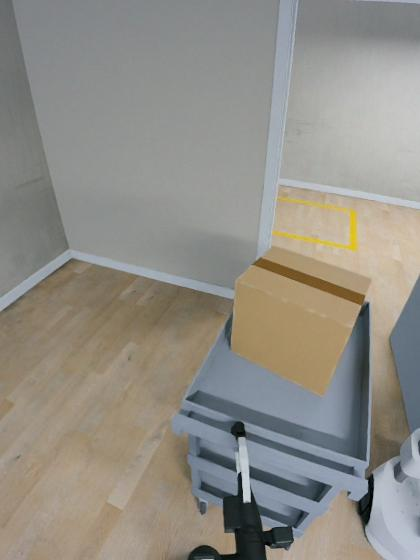

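Request:
{"name": "move", "arguments": {
  "blocking": false,
  "r2": {"base":{"translate_m":0.03,"strafe_m":0.06},"pace":"slow"},
  "cameras": []
}}

Request:
{"name": "wait", "arguments": {
  "seconds": 3,
  "cameras": []
}}

Request:
{"name": "move", "arguments": {
  "blocking": false,
  "r2": {"base":{"rotate_rad":-0.25},"pace":"slow"},
  "cameras": []
}}

Request:
{"name": "wait", "arguments": {
  "seconds": 3,
  "cameras": []
}}

Request:
{"name": "move", "arguments": {
  "blocking": false,
  "r2": {"base":{"translate_m":0.04,"strafe_m":0.1},"pace":"slow"},
  "cameras": []
}}

Request:
{"name": "wait", "arguments": {
  "seconds": 3,
  "cameras": []
}}

Request:
{"name": "move", "arguments": {
  "blocking": false,
  "r2": {"base":{"rotate_rad":-0.25},"pace":"slow"},
  "cameras": []
}}

Request:
{"name": "wait", "arguments": {
  "seconds": 3,
  "cameras": []
}}

Request:
{"name": "move", "arguments": {
  "blocking": false,
  "r2": {"base":{"translate_m":0.0,"strafe_m":0.05},"pace":"slow"},
  "cameras": []
}}

Request:
{"name": "wait", "arguments": {
  "seconds": 3,
  "cameras": ["r2_head_camera","r1_head_right_camera","r2_head_right_camera"]
}}

Scene clock: 277.13 s.
move: r2 moving
r1: as last shown
r1.lidar_m: 4.60 2.77 1.98 1.89 1.74 0.25 0.31 1.54 0.43 0.41 0.45 0.72
r1.motor_effort: lift_m=+19(20) arm_m=+5(5) wheel_0=-8(9) wheel_1=+2(2) wheel_2=+3(3)
r1.servo_current: wrist_yaw_rad=65(65) wrist_pitch_rad=39(46) wrist_roll_rad=59(65) gripper_m=39(46)
r1.contact_limits: strafe_m 0.7
r1.wrist_depth_mm: - 133 133 351 289 - - / - 111 132 355 289 - - / - 113 140 289 289 - - / - 135 188 379 290 - - / 206 - - 399 - - - / 220 1205 194 609 187 1118 1078 / 218 759 750 153 683 768 798
r2.base_odometry: x=-2.480 y=-0.841 heading=-2.474
r2.turned_by_wheels: -0.001
r2.turned_by_imu: -0.001
r2.base_tilt: forward=-0.7 right=+0.1
r2.lidar_m: 0.43 2.34 2.18 2.23 2.84 3.90 3.99 2.75 2.55 0.79 0.43 0.36
r2.base_status: translate_m moving; strafe_m moving
r2.joint_positions: lift_m=+0.664 arm_m=+0.000 wrist_yaw_rad=-0.006 wrist_pitch_rad=-0.004 wrist_roll_rad=+1.569 gripper_m=-0.019
r2.joint_status: not commanded
r2.measured_speeds: translate_m=+0.022 strafe_m=+0.043 rotate_rad=-0.001 lift_m=+0.000 arm_m=+0.000 wrist_yaw_rad=-0.009 wrist_pitch_rad=+0.000 wrist_roll_rad=+0.002
r2.motor_effort: lift_m=+14(14) arm_m=+5(5) wheel_0=-8(8) wheel_1=+8(8) wheel_2=-12(13)
r2.servo_current: wrist_yaw_rad=59(65) wrist_pitch_rad=46(52) wrist_roll_rad=46(52) gripper_m=72(72)
r2.hand_pose: x=+0.4587 y=-0.0892 z=+0.8438 quat_wxyz=(+0.708, +0.706, -0.004, -0.001) (m; r2's base frame)
r2.wrist_depth_mm: 1576 368 355 119 171 683 - / 1661 397 387 127 180 741 - / - 439 430 134 192 - - / - 492 488 145 206 - - / - - 196 155 222 1708 496 / - - 183 168 180 1708 1255 / - - - - - 303 1118
pictures: none
No camera images: "cameras" was empty.

Scene clock: 278.57 s.
earlier move: r2 done
r1.base_odometry: x=-2.311 y=-0.651 heading=-2.421
r1.turned_by_wheels: +0.000
r1.turned_by_imu: +0.000
r1.base_tilt: forward=-1.5 right=+1.3
r1.lidar_m: 4.61 2.75 1.96 1.86 1.72 0.26 0.33 1.54 0.47 0.44 0.48 0.79
r1.base_status: not commanded
r1.joint_positions: lift_m=+0.124 arm_m=+0.000 wrist_yaw_rad=+3.196 wrist_pitch_rad=+0.002 wrist_roll_rad=+0.000 gripper_m=+0.056
r1.joint_status: not commanded
r1.measured_speeds: all 0
r1.motor_effort: lift_m=+19(20) arm_m=+4(5) wheel_0=-8(9) wheel_1=+2(2) wheel_2=+3(3)
r1.servo_current: wrist_yaw_rad=39(78) wrist_pitch_rad=39(46) wrist_roll_rad=52(72) gripper_m=39(46)
r1.contact_limits: strafe_m 0.7
r1.hand_pose: x=-0.1219 y=+0.0715 z=+0.3019 quat_wxyz=(-0.027, -0.001, +0.000, +1.000) (m; r1's base frame)
r1.wrist_depth_mm: - 133 132 351 289 - - / - 111 133 357 290 - - / - 112 141 289 290 - - / - 134 189 379 291 - - / 206 - - 399 - - - / 220 1205 193 621 187 1138 1078 / 218 759 750 153 683 750 809
r2.base_odometry: x=-2.469 y=-0.894 heading=-2.474
r2.turned_by_wheels: +0.000
r2.turned_by_imu: +0.000
r2.base_tilt: forward=-0.7 right=+0.1
r2.lidar_m: 0.44 2.29 2.12 2.19 2.72 3.91 3.99 2.81 2.60 0.79 0.37 0.37
r2.base_status: done
r2.joint_positions: lift_m=+0.664 arm_m=+0.000 wrist_yaw_rad=-0.008 wrist_pitch_rad=-0.004 wrist_roll_rad=+1.569 gripper_m=-0.019
r2.joint_status: not commanded
r2.measured_speeds: all 0
r2.motor_effort: lift_m=+14(14) arm_m=+5(5) wheel_0=-10(17) wheel_1=+3(8) wheel_2=-7(14)
r2.servo_current: wrist_yaw_rad=59(72) wrist_pitch_rad=39(52) wrist_roll_rad=46(65) gripper_m=72(78)
r2.hand_pose: x=+0.4585 y=-0.0897 z=+0.8438 quat_wxyz=(+0.708, +0.707, -0.004, -0.001) (m; r2's base frame)
r2.wrist_depth_mm: 1537 364 355 106 158 683 - / 1618 397 377 116 171 683 - / - 449 433 124 186 - - / - - 484 136 202 1808 - / - - 195 150 220 1756 488 / - - 186 170 181 1808 1255 / - - - - 265 297 303
wait: 1.43 of 3 s (r2 has come to rest)
pictures: none
No camera images: "cameras" was empty.

Scene clock: 279.07 s.
move: r2 moving
r1: as last shown
r1.lidar_m: 4.59 2.78 1.96 1.87 1.76 0.25 0.31 1.54 0.45 0.42 0.46 0.78
r1.servo_current: wrist_yaw_rad=52(59) wrist_pitch_rad=46(46) wrist_roll_rad=52(52) gripper_m=39(46)
r1.contact_limits: strafe_m 0.7
r1.wrist_depth_mm: - 134 132 353 287 - - / - 111 133 357 289 - - / - 113 141 287 290 - - / - 134 189 377 290 - - / 207 - - 397 - - - / 220 1182 194 615 187 1138 1098 / 218 768 750 154 683 768 809
r2.base_odometry: x=-2.469 y=-0.894 heading=-2.597
r2.turned_by_wheels: -0.123
r2.turned_by_imu: -0.118
r2.base_tilt: forward=-0.7 right=+0.0
r2.lidar_m: 0.40 2.27 2.11 2.15 2.57 3.92 3.94 2.96 2.61 0.97 0.45 0.38
r2.base_status: rotate_rad moving
r2.joint_positions: lift_m=+0.664 arm_m=+0.000 wrist_yaw_rad=+0.011 wrist_pitch_rad=-0.004 wrist_roll_rad=+1.569 gripper_m=-0.019
r2.joint_status: not commanded
r2.measured_speeds: translate_m=-0.001 strafe_m=+0.001 rotate_rad=-0.479 lift_m=+0.000 arm_m=+0.000 wrist_yaw_rad=+0.032 wrist_pitch_rad=+0.000 wrist_roll_rad=+0.000
r2.motor_effort: lift_m=+14(14) arm_m=+5(5) wheel_0=+17(17) wheel_1=+9(9) wheel_2=+13(13)
r2.servo_current: wrist_yaw_rad=72(72) wrist_pitch_rad=46(46) wrist_roll_rad=39(46) gripper_m=72(78)
r2.hand_pose: x=+0.4602 y=-0.0842 z=+0.8438 quat_wxyz=(+0.708, +0.707, +0.002, +0.005) (m; r2's base frame)
r2.wrist_depth_mm: 1576 359 345 111 163 683 - / 1618 392 382 120 174 741 - / - 427 427 129 186 - - / - 484 477 137 200 - - / - - - 148 216 1708 496 / - - 180 163 182 1756 1255 / - - - - 251 1464 1182
pictures: none
No camera images: "cameras" was empty.

Scene clock: 279.87 s.
earlier move: r2 done
r1.base_odometry: x=-2.311 y=-0.651 heading=-2.421
r1.turned_by_wheels: +0.000
r1.turned_by_imu: +0.000
r1.base_tilt: forward=-1.5 right=+1.3
r1.lidar_m: 4.61 2.77 1.98 1.85 1.70 0.25 0.32 1.55 0.44 0.40 0.43 0.80
r1.base_status: not commanded
r1.joint_positions: lift_m=+0.124 arm_m=+0.000 wrist_yaw_rad=+3.196 wrist_pitch_rad=+0.002 wrist_roll_rad=+0.000 gripper_m=+0.056
r1.joint_status: not commanded
r1.measured_speeds: all 0
r1.motor_effort: lift_m=+19(20) arm_m=+5(5) wheel_0=-8(9) wheel_1=+2(2) wheel_2=+3(3)
r1.servo_current: wrist_yaw_rad=52(59) wrist_pitch_rad=39(46) wrist_roll_rad=33(65) gripper_m=39(46)
r1.contact_limits: strafe_m 0.7
r1.hand_pose: x=-0.1219 y=+0.0715 z=+0.3019 quat_wxyz=(-0.027, -0.001, +0.000, +1.000) (m; r1's base frame)
r1.wrist_depth_mm: - 133 133 353 289 - - / - 111 133 357 290 - - / - 113 141 290 289 - - / - 135 189 382 290 - - / 206 - - 397 - - - / 221 1205 194 615 187 1118 1078 / 218 741 750 153 699 768 798
r2.base_odometry: x=-2.469 y=-0.894 heading=-2.723
r2.turned_by_wheels: -0.126
r2.turned_by_imu: -0.122
r2.base_tilt: forward=-0.7 right=+0.0
r2.lidar_m: 0.41 2.11 2.13 2.14 2.40 3.80 3.94 3.22 2.63 2.59 0.79 0.41
r2.base_status: done
r2.joint_positions: lift_m=+0.664 arm_m=+0.000 wrist_yaw_rad=+0.004 wrist_pitch_rad=-0.004 wrist_roll_rad=+1.569 gripper_m=-0.019
r2.joint_status: not commanded
r2.measured_speeds: all 0
r2.motor_effort: lift_m=+14(14) arm_m=+4(5) wheel_0=+5(20) wheel_1=+3(10) wheel_2=+7(13)
r2.servo_current: wrist_yaw_rad=46(72) wrist_pitch_rad=39(52) wrist_roll_rad=52(52) gripper_m=72(78)
r2.hand_pose: x=+0.4596 y=-0.0862 z=+0.8438 quat_wxyz=(+0.708, +0.707, +0.000, +0.003) (m; r2's base frame)
r2.wrist_depth_mm: 1618 - - 150 202 691 - / 1661 415 404 206 207 778 - / - 445 436 158 214 778 - / 1708 473 459 163 220 831 - / - 500 492 168 228 - - / - - 184 173 181 1708 496 / - - - - 238 - 1255
wait: 0.80 of 3 s (r2 has come to rest)
pictures: none
No camera images: "cameras" was empty.

Scene clock: 280.37 s.
move: r2 moving
r1: as last shown
r1.lidar_m: 4.58 2.76 1.95 1.87 1.69 0.25 0.31 1.55 0.45 0.41 0.41 0.79
r1.motor_effort: lift_m=+20(20) arm_m=+5(5) wheel_0=-9(9) wheel_1=+2(2) wheel_2=+3(3)
r1.servo_current: wrist_yaw_rad=52(59) wrist_pitch_rad=46(46) wrist_roll_rad=52(59) gripper_m=39(46)
r1.contact_limits: strafe_m 0.7
r1.wrist_depth_mm: - 133 132 353 290 - - / - 111 133 357 289 - - / - 113 141 289 290 - - / - 134 189 379 289 - - / 206 - - 402 - - - / 220 1205 194 615 187 1138 1078 / 219 750 759 153 691 759 788
r2.base_odometry: x=-2.468 y=-0.906 heading=-2.724
r2.turned_by_wheels: -0.001
r2.turned_by_imu: -0.001
r2.base_tilt: forward=-0.7 right=+0.1
r2.lidar_m: 0.39 2.13 2.14 2.13 2.39 3.79 3.94 3.19 2.63 2.64 0.50 0.42
r2.base_status: translate_m moving; strafe_m moving
r2.joint_positions: lift_m=+0.664 arm_m=+0.000 wrist_yaw_rad=+0.001 wrist_pitch_rad=-0.004 wrist_roll_rad=+1.569 gripper_m=-0.019
r2.joint_status: not commanded
r2.measured_speeds: translate_m=+0.018 strafe_m=+0.046 rotate_rad=-0.003 lift_m=+0.000 arm_m=+0.000 wrist_yaw_rad=-0.028 wrist_pitch_rad=+0.000 wrist_roll_rad=+0.000
r2.motor_effort: lift_m=+14(14) arm_m=+4(4) wheel_0=-8(10) wheel_1=+9(9) wheel_2=-7(8)
r2.servo_current: wrist_yaw_rad=46(52) wrist_pitch_rad=46(46) wrist_roll_rad=39(52) gripper_m=78(78)
r2.hand_pose: x=+0.4593 y=-0.0873 z=+0.8438 quat_wxyz=(+0.708, +0.707, -0.001, +0.002) (m; r2's base frame)
r2.wrist_depth_mm: - - - 152 206 691 - / 1618 415 410 208 211 778 - / - 449 433 159 216 778 - / 1708 473 459 164 221 820 - / - 492 488 169 228 - - / - 160 183 173 172 1708 508 / - - - - 237 1499 1281
pictures: none
No camera images: "cameras" was empty.

Scene clock: 282.23 s.
earlier move: r2 done
r1.base_odometry: x=-2.311 y=-0.651 heading=-2.421
r1.turned_by_wheels: +0.000
r1.turned_by_imu: +0.000
r1.base_tilt: forward=-1.5 right=+1.3
r1.lidar_m: 4.58 2.73 1.99 1.85 1.76 0.25 0.29 1.54 0.47 0.45 0.50 0.88
r1.base_status: not commanded
r1.joint_positions: lift_m=+0.124 arm_m=+0.000 wrist_yaw_rad=+3.196 wrist_pitch_rad=+0.002 wrist_roll_rad=+0.000 gripper_m=+0.056
r1.joint_status: not commanded
r1.measured_speeds: all 0
r1.motor_effort: lift_m=+20(20) arm_m=+4(5) wheel_0=-8(9) wheel_1=+2(2) wheel_2=+3(3)
r1.servo_current: wrist_yaw_rad=52(65) wrist_pitch_rad=46(52) wrist_roll_rad=65(78) gripper_m=39(46)
r1.contact_limits: strafe_m 0.7
r1.hand_pose: x=-0.1219 y=+0.0715 z=+0.3019 quat_wxyz=(-0.027, -0.001, +0.000, +1.000) (m; r1's base frame)
r1.wrist_depth_mm: - 133 133 351 289 - - / - 111 133 355 289 - - / - 112 140 289 289 - - / - 134 189 379 289 - - / 206 - - 399 - - - / 220 1229 193 615 187 1138 1078 / 219 750 750 153 691 768 798
r2.base_odometry: x=-2.465 y=-1.001 heading=-2.725
r2.turned_by_wheels: -0.001
r2.turned_by_imu: -0.001
r2.base_tilt: forward=-0.7 right=+0.1
r2.lidar_m: 0.43 2.09 2.05 2.01 2.27 3.60 3.93 3.33 2.71 2.71 0.47 0.41
r2.base_status: done
r2.joint_positions: lift_m=+0.664 arm_m=+0.000 wrist_yaw_rad=-0.007 wrist_pitch_rad=-0.004 wrist_roll_rad=+1.569 gripper_m=-0.019
r2.joint_status: not commanded
r2.measured_speeds: all 0
r2.motor_effort: lift_m=+14(14) arm_m=+4(5) wheel_0=-9(16) wheel_1=+2(9) wheel_2=-8(13)
r2.servo_current: wrist_yaw_rad=59(59) wrist_pitch_rad=46(46) wrist_roll_rad=39(59) gripper_m=78(78)
r2.hand_pose: x=+0.4587 y=-0.0893 z=+0.8438 quat_wxyz=(+0.708, +0.707, -0.004, -0.001) (m; r2's base frame)
r2.wrist_depth_mm: 1618 389 379 138 190 732 - / 1661 410 404 145 198 750 - / 1618 455 439 150 206 778 - / - 492 469 158 216 - - / - - 508 165 225 1661 - / - - 183 172 172 1576 1255 / - - - - 244 1499 1229
wait: 1.87 of 3 s (r2 has come to rest)
pictures: none
No camera images: "cameras" was empty.

Scene clock: 282.73 s.
move: r2 moving
r1: as last shown
r1.lidar_m: 4.57 2.77 1.96 1.88 1.74 0.25 0.32 1.53 0.45 0.43 0.47 0.86
r1.motor_effort: lift_m=+19(20) arm_m=+4(5) wheel_0=-8(9) wheel_1=+2(2) wheel_2=+3(3)
r1.servo_current: wrist_yaw_rad=59(59) wrist_pitch_rad=46(46) wrist_roll_rad=65(65) gripper_m=39(52)
r1.contact_limits: strafe_m 0.7
r1.wrist_depth_mm: - 133 133 353 289 - - / - 111 133 355 290 - - / - 113 141 287 289 - - / - 134 189 382 290 - - / 207 - - 402 - - - / 220 1229 194 615 188 1160 1118 / 219 750 750 153 691 759 798
r2.base_odometry: x=-2.465 y=-1.002 heading=-2.848
r2.turned_by_wheels: -0.123
r2.turned_by_imu: -0.119
r2.base_tilt: forward=-0.7 right=+0.0
r2.lidar_m: 0.42 2.00 2.09 2.03 2.17 3.06 4.03 3.64 2.79 2.72 0.85 0.41
r2.base_status: rotate_rad moving
r2.joint_positions: lift_m=+0.664 arm_m=+0.000 wrist_yaw_rad=+0.006 wrist_pitch_rad=-0.004 wrist_roll_rad=+1.569 gripper_m=-0.019
r2.joint_status: not commanded
r2.measured_speeds: translate_m=+0.001 strafe_m=+0.000 rotate_rad=-0.486 lift_m=+0.000 arm_m=+0.000 wrist_yaw_rad=+0.000 wrist_pitch_rad=+0.000 wrist_roll_rad=+0.000
r2.motor_effort: lift_m=+14(14) arm_m=+4(4) wheel_0=+13(13) wheel_1=+10(10) wheel_2=+11(13)
r2.servo_current: wrist_yaw_rad=52(59) wrist_pitch_rad=46(46) wrist_roll_rad=46(59) gripper_m=72(78)
r2.hand_pose: x=+0.4598 y=-0.0858 z=+0.8438 quat_wxyz=(+0.708, +0.707, +0.000, +0.004) (m; r2's base frame)
r2.wrist_depth_mm: - - - 145 198 741 - / 1661 413 402 150 205 759 - / 1756 445 433 154 210 788 - / - 473 459 160 218 831 - / - 500 500 166 224 - - / - - 183 171 182 1618 496 / - - - - 238 1499 1255
pictures: none
No camera images: "cameras" was empty.

Scene clock: 283.53 s.
earlier move: r2 done
r1.base_odometry: x=-2.311 y=-0.651 heading=-2.421
r1.turned_by_wheels: +0.000
r1.turned_by_imu: +0.000
r1.base_tilt: forward=-1.5 right=+1.3
r1.lidar_m: 4.60 2.78 1.98 1.87 1.74 0.25 0.32 1.55 0.43 0.41 0.44 0.86
r1.base_status: not commanded
r1.joint_positions: lift_m=+0.124 arm_m=+0.000 wrist_yaw_rad=+3.196 wrist_pitch_rad=+0.002 wrist_roll_rad=+0.000 gripper_m=+0.056
r1.joint_status: not commanded
r1.measured_speeds: all 0
r1.motor_effort: lift_m=+19(20) arm_m=+4(5) wheel_0=-8(9) wheel_1=+2(2) wheel_2=+3(3)
r1.servo_current: wrist_yaw_rad=46(59) wrist_pitch_rad=39(46) wrist_roll_rad=46(65) gripper_m=39(52)
r1.contact_limits: strafe_m 0.7
r1.hand_pose: x=-0.1219 y=+0.0715 z=+0.3019 quat_wxyz=(-0.027, -0.001, +0.000, +1.000) (m; r1's base frame)
r1.wrist_depth_mm: - 133 133 353 289 - - / - 111 133 355 289 - - / - 113 141 287 290 - - / - 134 189 379 290 - - / 206 - - 402 - - - / 220 1205 193 609 187 1118 1118 / 219 759 750 153 691 778 798
r2.base_odometry: x=-2.465 y=-1.002 heading=-2.973
r2.turned_by_wheels: -0.125
r2.turned_by_imu: -0.122
r2.base_tilt: forward=-0.7 right=+0.0
r2.lidar_m: 0.37 1.90 2.18 2.01 2.09 2.71 3.99 4.04 2.90 2.69 0.86 0.44
r2.base_status: done
r2.joint_positions: lift_m=+0.664 arm_m=+0.000 wrist_yaw_rad=+0.006 wrist_pitch_rad=-0.004 wrist_roll_rad=+1.569 gripper_m=-0.019
r2.joint_status: not commanded
r2.measured_speeds: all 0
r2.motor_effort: lift_m=+14(14) arm_m=+4(5) wheel_0=+8(15) wheel_1=+5(10) wheel_2=+5(13)
r2.servo_current: wrist_yaw_rad=59(65) wrist_pitch_rad=46(46) wrist_roll_rad=52(59) gripper_m=85(85)
r2.hand_pose: x=+0.4598 y=-0.0856 z=+0.8438 quat_wxyz=(+0.708, +0.707, +0.001, +0.004) (m; r2's base frame)
r2.wrist_depth_mm: - - - 176 235 - 492 / - - - 234 233 1661 - / 1708 - 442 175 232 820 - / 1708 - 455 232 230 820 - / 1708 - 466 174 229 759 - / - 477 187 173 172 - - / - - 496 - 228 - 512
wait: 0.80 of 3 s (r2 has come to rest)
pictures: none
No camera images: "cameras" was empty.

Scene clock: 284.03 s.
move: r2 moving
r1: as last shown
r1.lidar_m: 4.58 2.77 1.95 1.86 1.74 0.25 0.31 1.55 0.45 0.41 0.44 0.88
r1.servo_current: wrist_yaw_rad=52(52) wrist_pitch_rad=39(46) wrist_roll_rad=52(72) gripper_m=39(46)
r1.contact_limits: strafe_m 0.7
r1.wrist_depth_mm: - 133 133 351 289 - - / - 111 133 359 289 - - / - 112 141 289 289 - - / - 134 189 377 290 - - / 206 - - 397 - - - / 221 1205 194 615 187 1160 1078 / 219 750 741 153 691 768 809
r2.base_odometry: x=-2.463 y=-1.016 heading=-2.973
r2.turned_by_wheels: +0.000
r2.turned_by_imu: +0.000
r2.base_tilt: forward=-0.7 right=+0.0
r2.lidar_m: 0.39 1.92 2.17 1.99 2.06 2.67 4.01 4.01 2.89 2.72 0.86 0.42
r2.base_status: translate_m moving; strafe_m moving
r2.joint_positions: lift_m=+0.664 arm_m=+0.000 wrist_yaw_rad=+0.002 wrist_pitch_rad=-0.004 wrist_roll_rad=+1.569 gripper_m=-0.019
r2.joint_status: not commanded
r2.measured_speeds: translate_m=+0.000 strafe_m=+0.056 rotate_rad=+0.002 lift_m=+0.000 arm_m=+0.000 wrist_yaw_rad=-0.031 wrist_pitch_rad=+0.000 wrist_roll_rad=+0.000
r2.motor_effort: lift_m=+14(14) arm_m=+4(4) wheel_0=-6(8) wheel_1=+6(11) wheel_2=+0(5)
r2.servo_current: wrist_yaw_rad=59(59) wrist_pitch_rad=39(46) wrist_roll_rad=46(46) gripper_m=65(78)
r2.hand_pose: x=+0.4594 y=-0.0870 z=+0.8438 quat_wxyz=(+0.708, +0.707, -0.001, +0.002) (m; r2's base frame)
r2.wrist_depth_mm: - - - 180 237 - - / - - - 178 236 1863 - / 1708 1756 445 177 235 831 - / 1708 - 455 233 232 831 - / 1756 - 466 174 231 820 - / - 473 187 173 173 - - / - - 492 - 227 - -
pictures: none
No camera images: "cameras" was empty.

Scene clock: 285.13 s.
earlier move: r2 done
r1.base_odometry: x=-2.311 y=-0.651 heading=-2.421
r1.turned_by_wheels: +0.000
r1.turned_by_imu: +0.000
r1.base_tilt: forward=-1.5 right=+1.3
r1.lidar_m: 4.60 2.79 1.96 1.87 1.74 0.25 0.30 1.52 0.44 0.42 0.46 0.93
r1.base_status: not commanded
r1.joint_positions: lift_m=+0.124 arm_m=+0.000 wrist_yaw_rad=+3.196 wrist_pitch_rad=+0.002 wrist_roll_rad=+0.000 gripper_m=+0.056
r1.joint_status: not commanded
r1.measured_speeds: all 0
r1.motor_effort: lift_m=+19(20) arm_m=+4(5) wheel_0=-8(9) wheel_1=+2(2) wheel_2=+3(3)
r1.servo_current: wrist_yaw_rad=39(72) wrist_pitch_rad=39(46) wrist_roll_rad=46(72) gripper_m=39(46)
r1.contact_limits: strafe_m 0.7
r1.hand_pose: x=-0.1219 y=+0.0715 z=+0.3019 quat_wxyz=(-0.027, -0.001, +0.000, +1.000) (m; r1's base frame)
r1.wrist_depth_mm: - 133 133 349 289 - - / - 111 133 357 289 - - / - 113 141 287 290 - - / - 134 189 382 289 - - / 206 - - 399 - - - / 220 1205 193 615 187 1118 1098 / 219 759 750 153 691 768 809
r2.base_odometry: x=-2.457 y=-1.050 heading=-2.974
r2.turned_by_wheels: +0.000
r2.turned_by_imu: +0.000
r2.base_tilt: forward=-0.7 right=+0.1
r2.lidar_m: 0.39 1.92 2.12 1.97 2.02 2.65 4.01 4.01 2.93 2.76 0.87 0.44
r2.base_status: done
r2.joint_positions: lift_m=+0.664 arm_m=+0.000 wrist_yaw_rad=-0.006 wrist_pitch_rad=-0.004 wrist_roll_rad=+1.569 gripper_m=-0.019
r2.joint_status: not commanded
r2.measured_speeds: all 0
r2.motor_effort: lift_m=+14(14) arm_m=+4(4) wheel_0=-11(14) wheel_1=+3(11) wheel_2=+0(5)
r2.servo_current: wrist_yaw_rad=52(72) wrist_pitch_rad=46(46) wrist_roll_rad=39(59) gripper_m=65(78)
r2.hand_pose: x=+0.4587 y=-0.0893 z=+0.8438 quat_wxyz=(+0.708, +0.707, -0.004, -0.001) (m; r2's base frame)
r2.wrist_depth_mm: - - - 176 233 - - / - - - 234 233 1863 - / 1756 449 442 174 232 809 - / 1708 - 455 231 231 820 - / - - 469 174 230 809 - / - 159 186 173 173 - - / - - - - 228 - 492
wait: 1.10 of 3 s (r2 has come to rest)
pictures: r1_head_right_camera, r2_head_camera, r2_head_right_camera
Images, in order (width x height): r1_head_right_camera 420x672, r2_head_camera 420x560, r2_head_right_camera 420x672.

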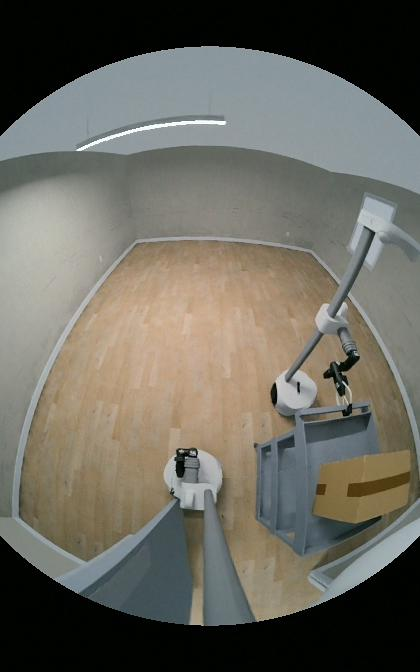

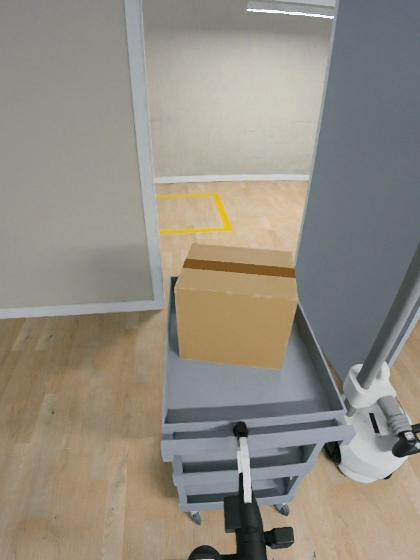

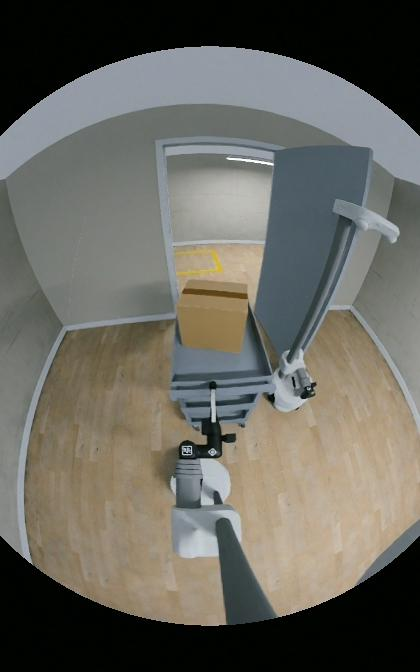

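Request:
{"name": "move", "arguments": {
  "blocking": false,
  "r2": {"base":{"translate_m":0.5},"pace":"slow"},
  "cameras": []
}}

Request:
{"name": "wait", "arguments": {
  "seconds": 8,
  "cameras": ["r2_head_camera","r2_head_right_camera"]
}}

Scene clock: 293.03 s.
move: r2 moving
r1: as last shown
r1.base_tilt: forward=-1.6 right=+1.3
r1.lidar_m: 4.58 2.75 1.97 1.86 1.74 0.25 0.33 1.50 0.46 0.42 0.46 0.94
r1.servo_current: wrist_yaw_rad=33(59) wrist_pitch_rad=46(46) wrist_roll_rad=46(65) gripper_m=39(46)
r1.contact_limits: strafe_m 0.7
r1.wrist_depth_mm: - 133 133 353 289 - - / - 111 133 357 290 - - / - 113 140 289 289 - - / - 134 189 382 291 - - / 206 - - 399 - - - / 221 1229 195 615 187 1118 1118 / 219 750 750 154 691 759 798
r2.base_odometry: x=-2.469 y=-1.053 heading=-2.974
r2.turned_by_wheels: +0.000
r2.turned_by_imu: +0.001
r2.base_tilt: forward=-0.7 right=+0.0
r2.lidar_m: 0.40 1.90 2.13 1.97 2.03 2.61 3.98 4.04 2.96 2.75 0.87 0.41
r2.base_status: translate_m moving
r2.joint_positions: lift_m=+0.664 arm_m=+0.000 wrist_yaw_rad=-0.006 wrist_pitch_rad=-0.004 wrist_roll_rad=+1.569 gripper_m=-0.019
r2.joint_status: not commanded
r2.measured_speeds: translate_m=+0.048 strafe_m=+0.000 rotate_rad=+0.001 lift_m=+0.000 arm_m=+0.000 wrist_yaw_rad=+0.000 wrist_pitch_rad=+0.000 wrist_roll_rad=+0.000
r2.motor_effort: lift_m=+14(14) arm_m=+4(4) wheel_0=+7(9) wheel_1=+6(6) wheel_2=-11(16)
r2.servo_current: wrist_yaw_rad=59(59) wrist_pitch_rad=46(46) wrist_roll_rad=46(52) gripper_m=78(78)
r2.hand_pose: x=+0.4587 y=-0.0893 z=+0.8438 quat_wxyz=(+0.708, +0.707, -0.004, -0.001) (m; r2's base frame)
r2.wrist_depth_mm: - - - 173 230 - - / - - - 232 231 768 - / 1756 449 442 173 229 809 - / - - 459 231 230 820 - / - - 466 172 229 809 - / - 161 187 172 181 - - / - - - - 229 - 517
pictures: none
No camera images: "cameras" was empty.

Scene clock: 298.83 s.
earlier move: r2 done
r1.base_odometry: x=-2.311 y=-0.651 heading=-2.421
r1.turned_by_wheels: +0.000
r1.turned_by_imu: +0.000
r1.base_tilt: forward=-1.5 right=+1.3
r1.lidar_m: 4.59 2.74 1.95 1.86 1.74 0.25 0.29 0.68 0.47 0.64 0.65 3.94
r1.base_status: not commanded
r1.joint_positions: lift_m=+0.124 arm_m=+0.000 wrist_yaw_rad=+3.196 wrist_pitch_rad=+0.002 wrist_roll_rad=+0.000 gripper_m=+0.056
r1.joint_status: not commanded
r1.measured_speeds: all 0
r1.motor_effort: lift_m=+19(20) arm_m=+5(5) wheel_0=-8(9) wheel_1=+2(2) wheel_2=+3(3)
r1.servo_current: wrist_yaw_rad=59(72) wrist_pitch_rad=39(52) wrist_roll_rad=39(78) gripper_m=39(52)
r1.contact_limits: strafe_m 0.7
r1.hand_pose: x=-0.1219 y=+0.0715 z=+0.3019 quat_wxyz=(-0.027, -0.001, +0.000, +1.000) (m; r1's base frame)
r1.wrist_depth_mm: - 133 133 353 289 - - / - 111 133 355 289 - - / - 113 140 287 287 - - / - 134 189 377 293 - - / 206 - - 399 - - - / 213 1182 194 615 187 1118 1098 / 218 759 768 153 683 759 798
r2.base_odometry: x=-2.949 y=-1.134 heading=-2.973
r2.turned_by_wheels: +0.000
r2.turned_by_imu: +0.004
r2.base_tilt: forward=-0.7 right=+0.0
r2.lidar_m: 0.38 1.42 1.86 2.02 2.08 2.73 - 4.20 2.90 0.64 0.65 0.43
r2.base_status: done
r2.joint_positions: lift_m=+0.664 arm_m=+0.000 wrist_yaw_rad=+0.003 wrist_pitch_rad=-0.004 wrist_roll_rad=+1.569 gripper_m=-0.019
r2.joint_status: not commanded
r2.measured_speeds: all 0
r2.motor_effort: lift_m=+14(14) arm_m=+4(4) wheel_0=+8(15) wheel_1=+5(8) wheel_2=-7(16)
r2.servo_current: wrist_yaw_rad=39(59) wrist_pitch_rad=46(52) wrist_roll_rad=46(59) gripper_m=72(85)
r2.hand_pose: x=+0.4595 y=-0.0866 z=+0.8438 quat_wxyz=(+0.708, +0.707, -0.001, +0.003) (m; r2's base frame)
r2.wrist_depth_mm: - - - 173 230 1808 512 / - - - 173 230 1808 - / - 449 439 173 229 820 - / - - 452 231 229 820 - / - - 469 172 230 820 - / - 480 186 172 182 - - / - - - - 229 - -
wait: 5.80 of 8 s (r2 has come to rest)
pictures: r2_head_camera, r2_head_right_camera
Images, in order (width x height): r2_head_camera 420x560, r2_head_right_camera 420x672.

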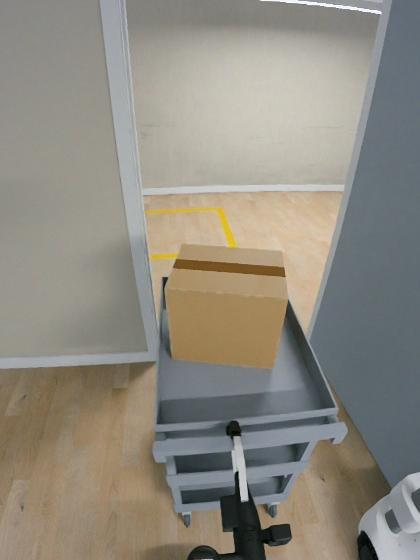

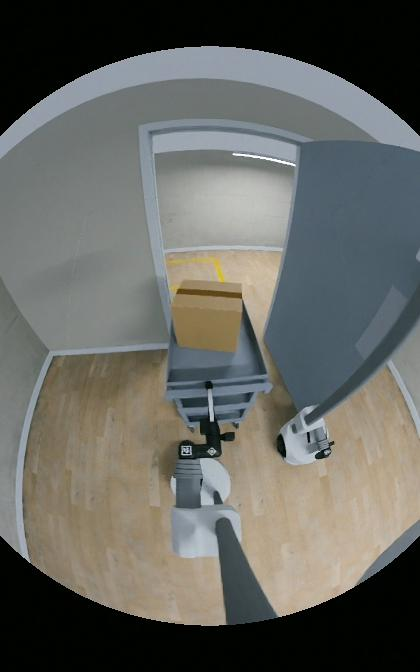

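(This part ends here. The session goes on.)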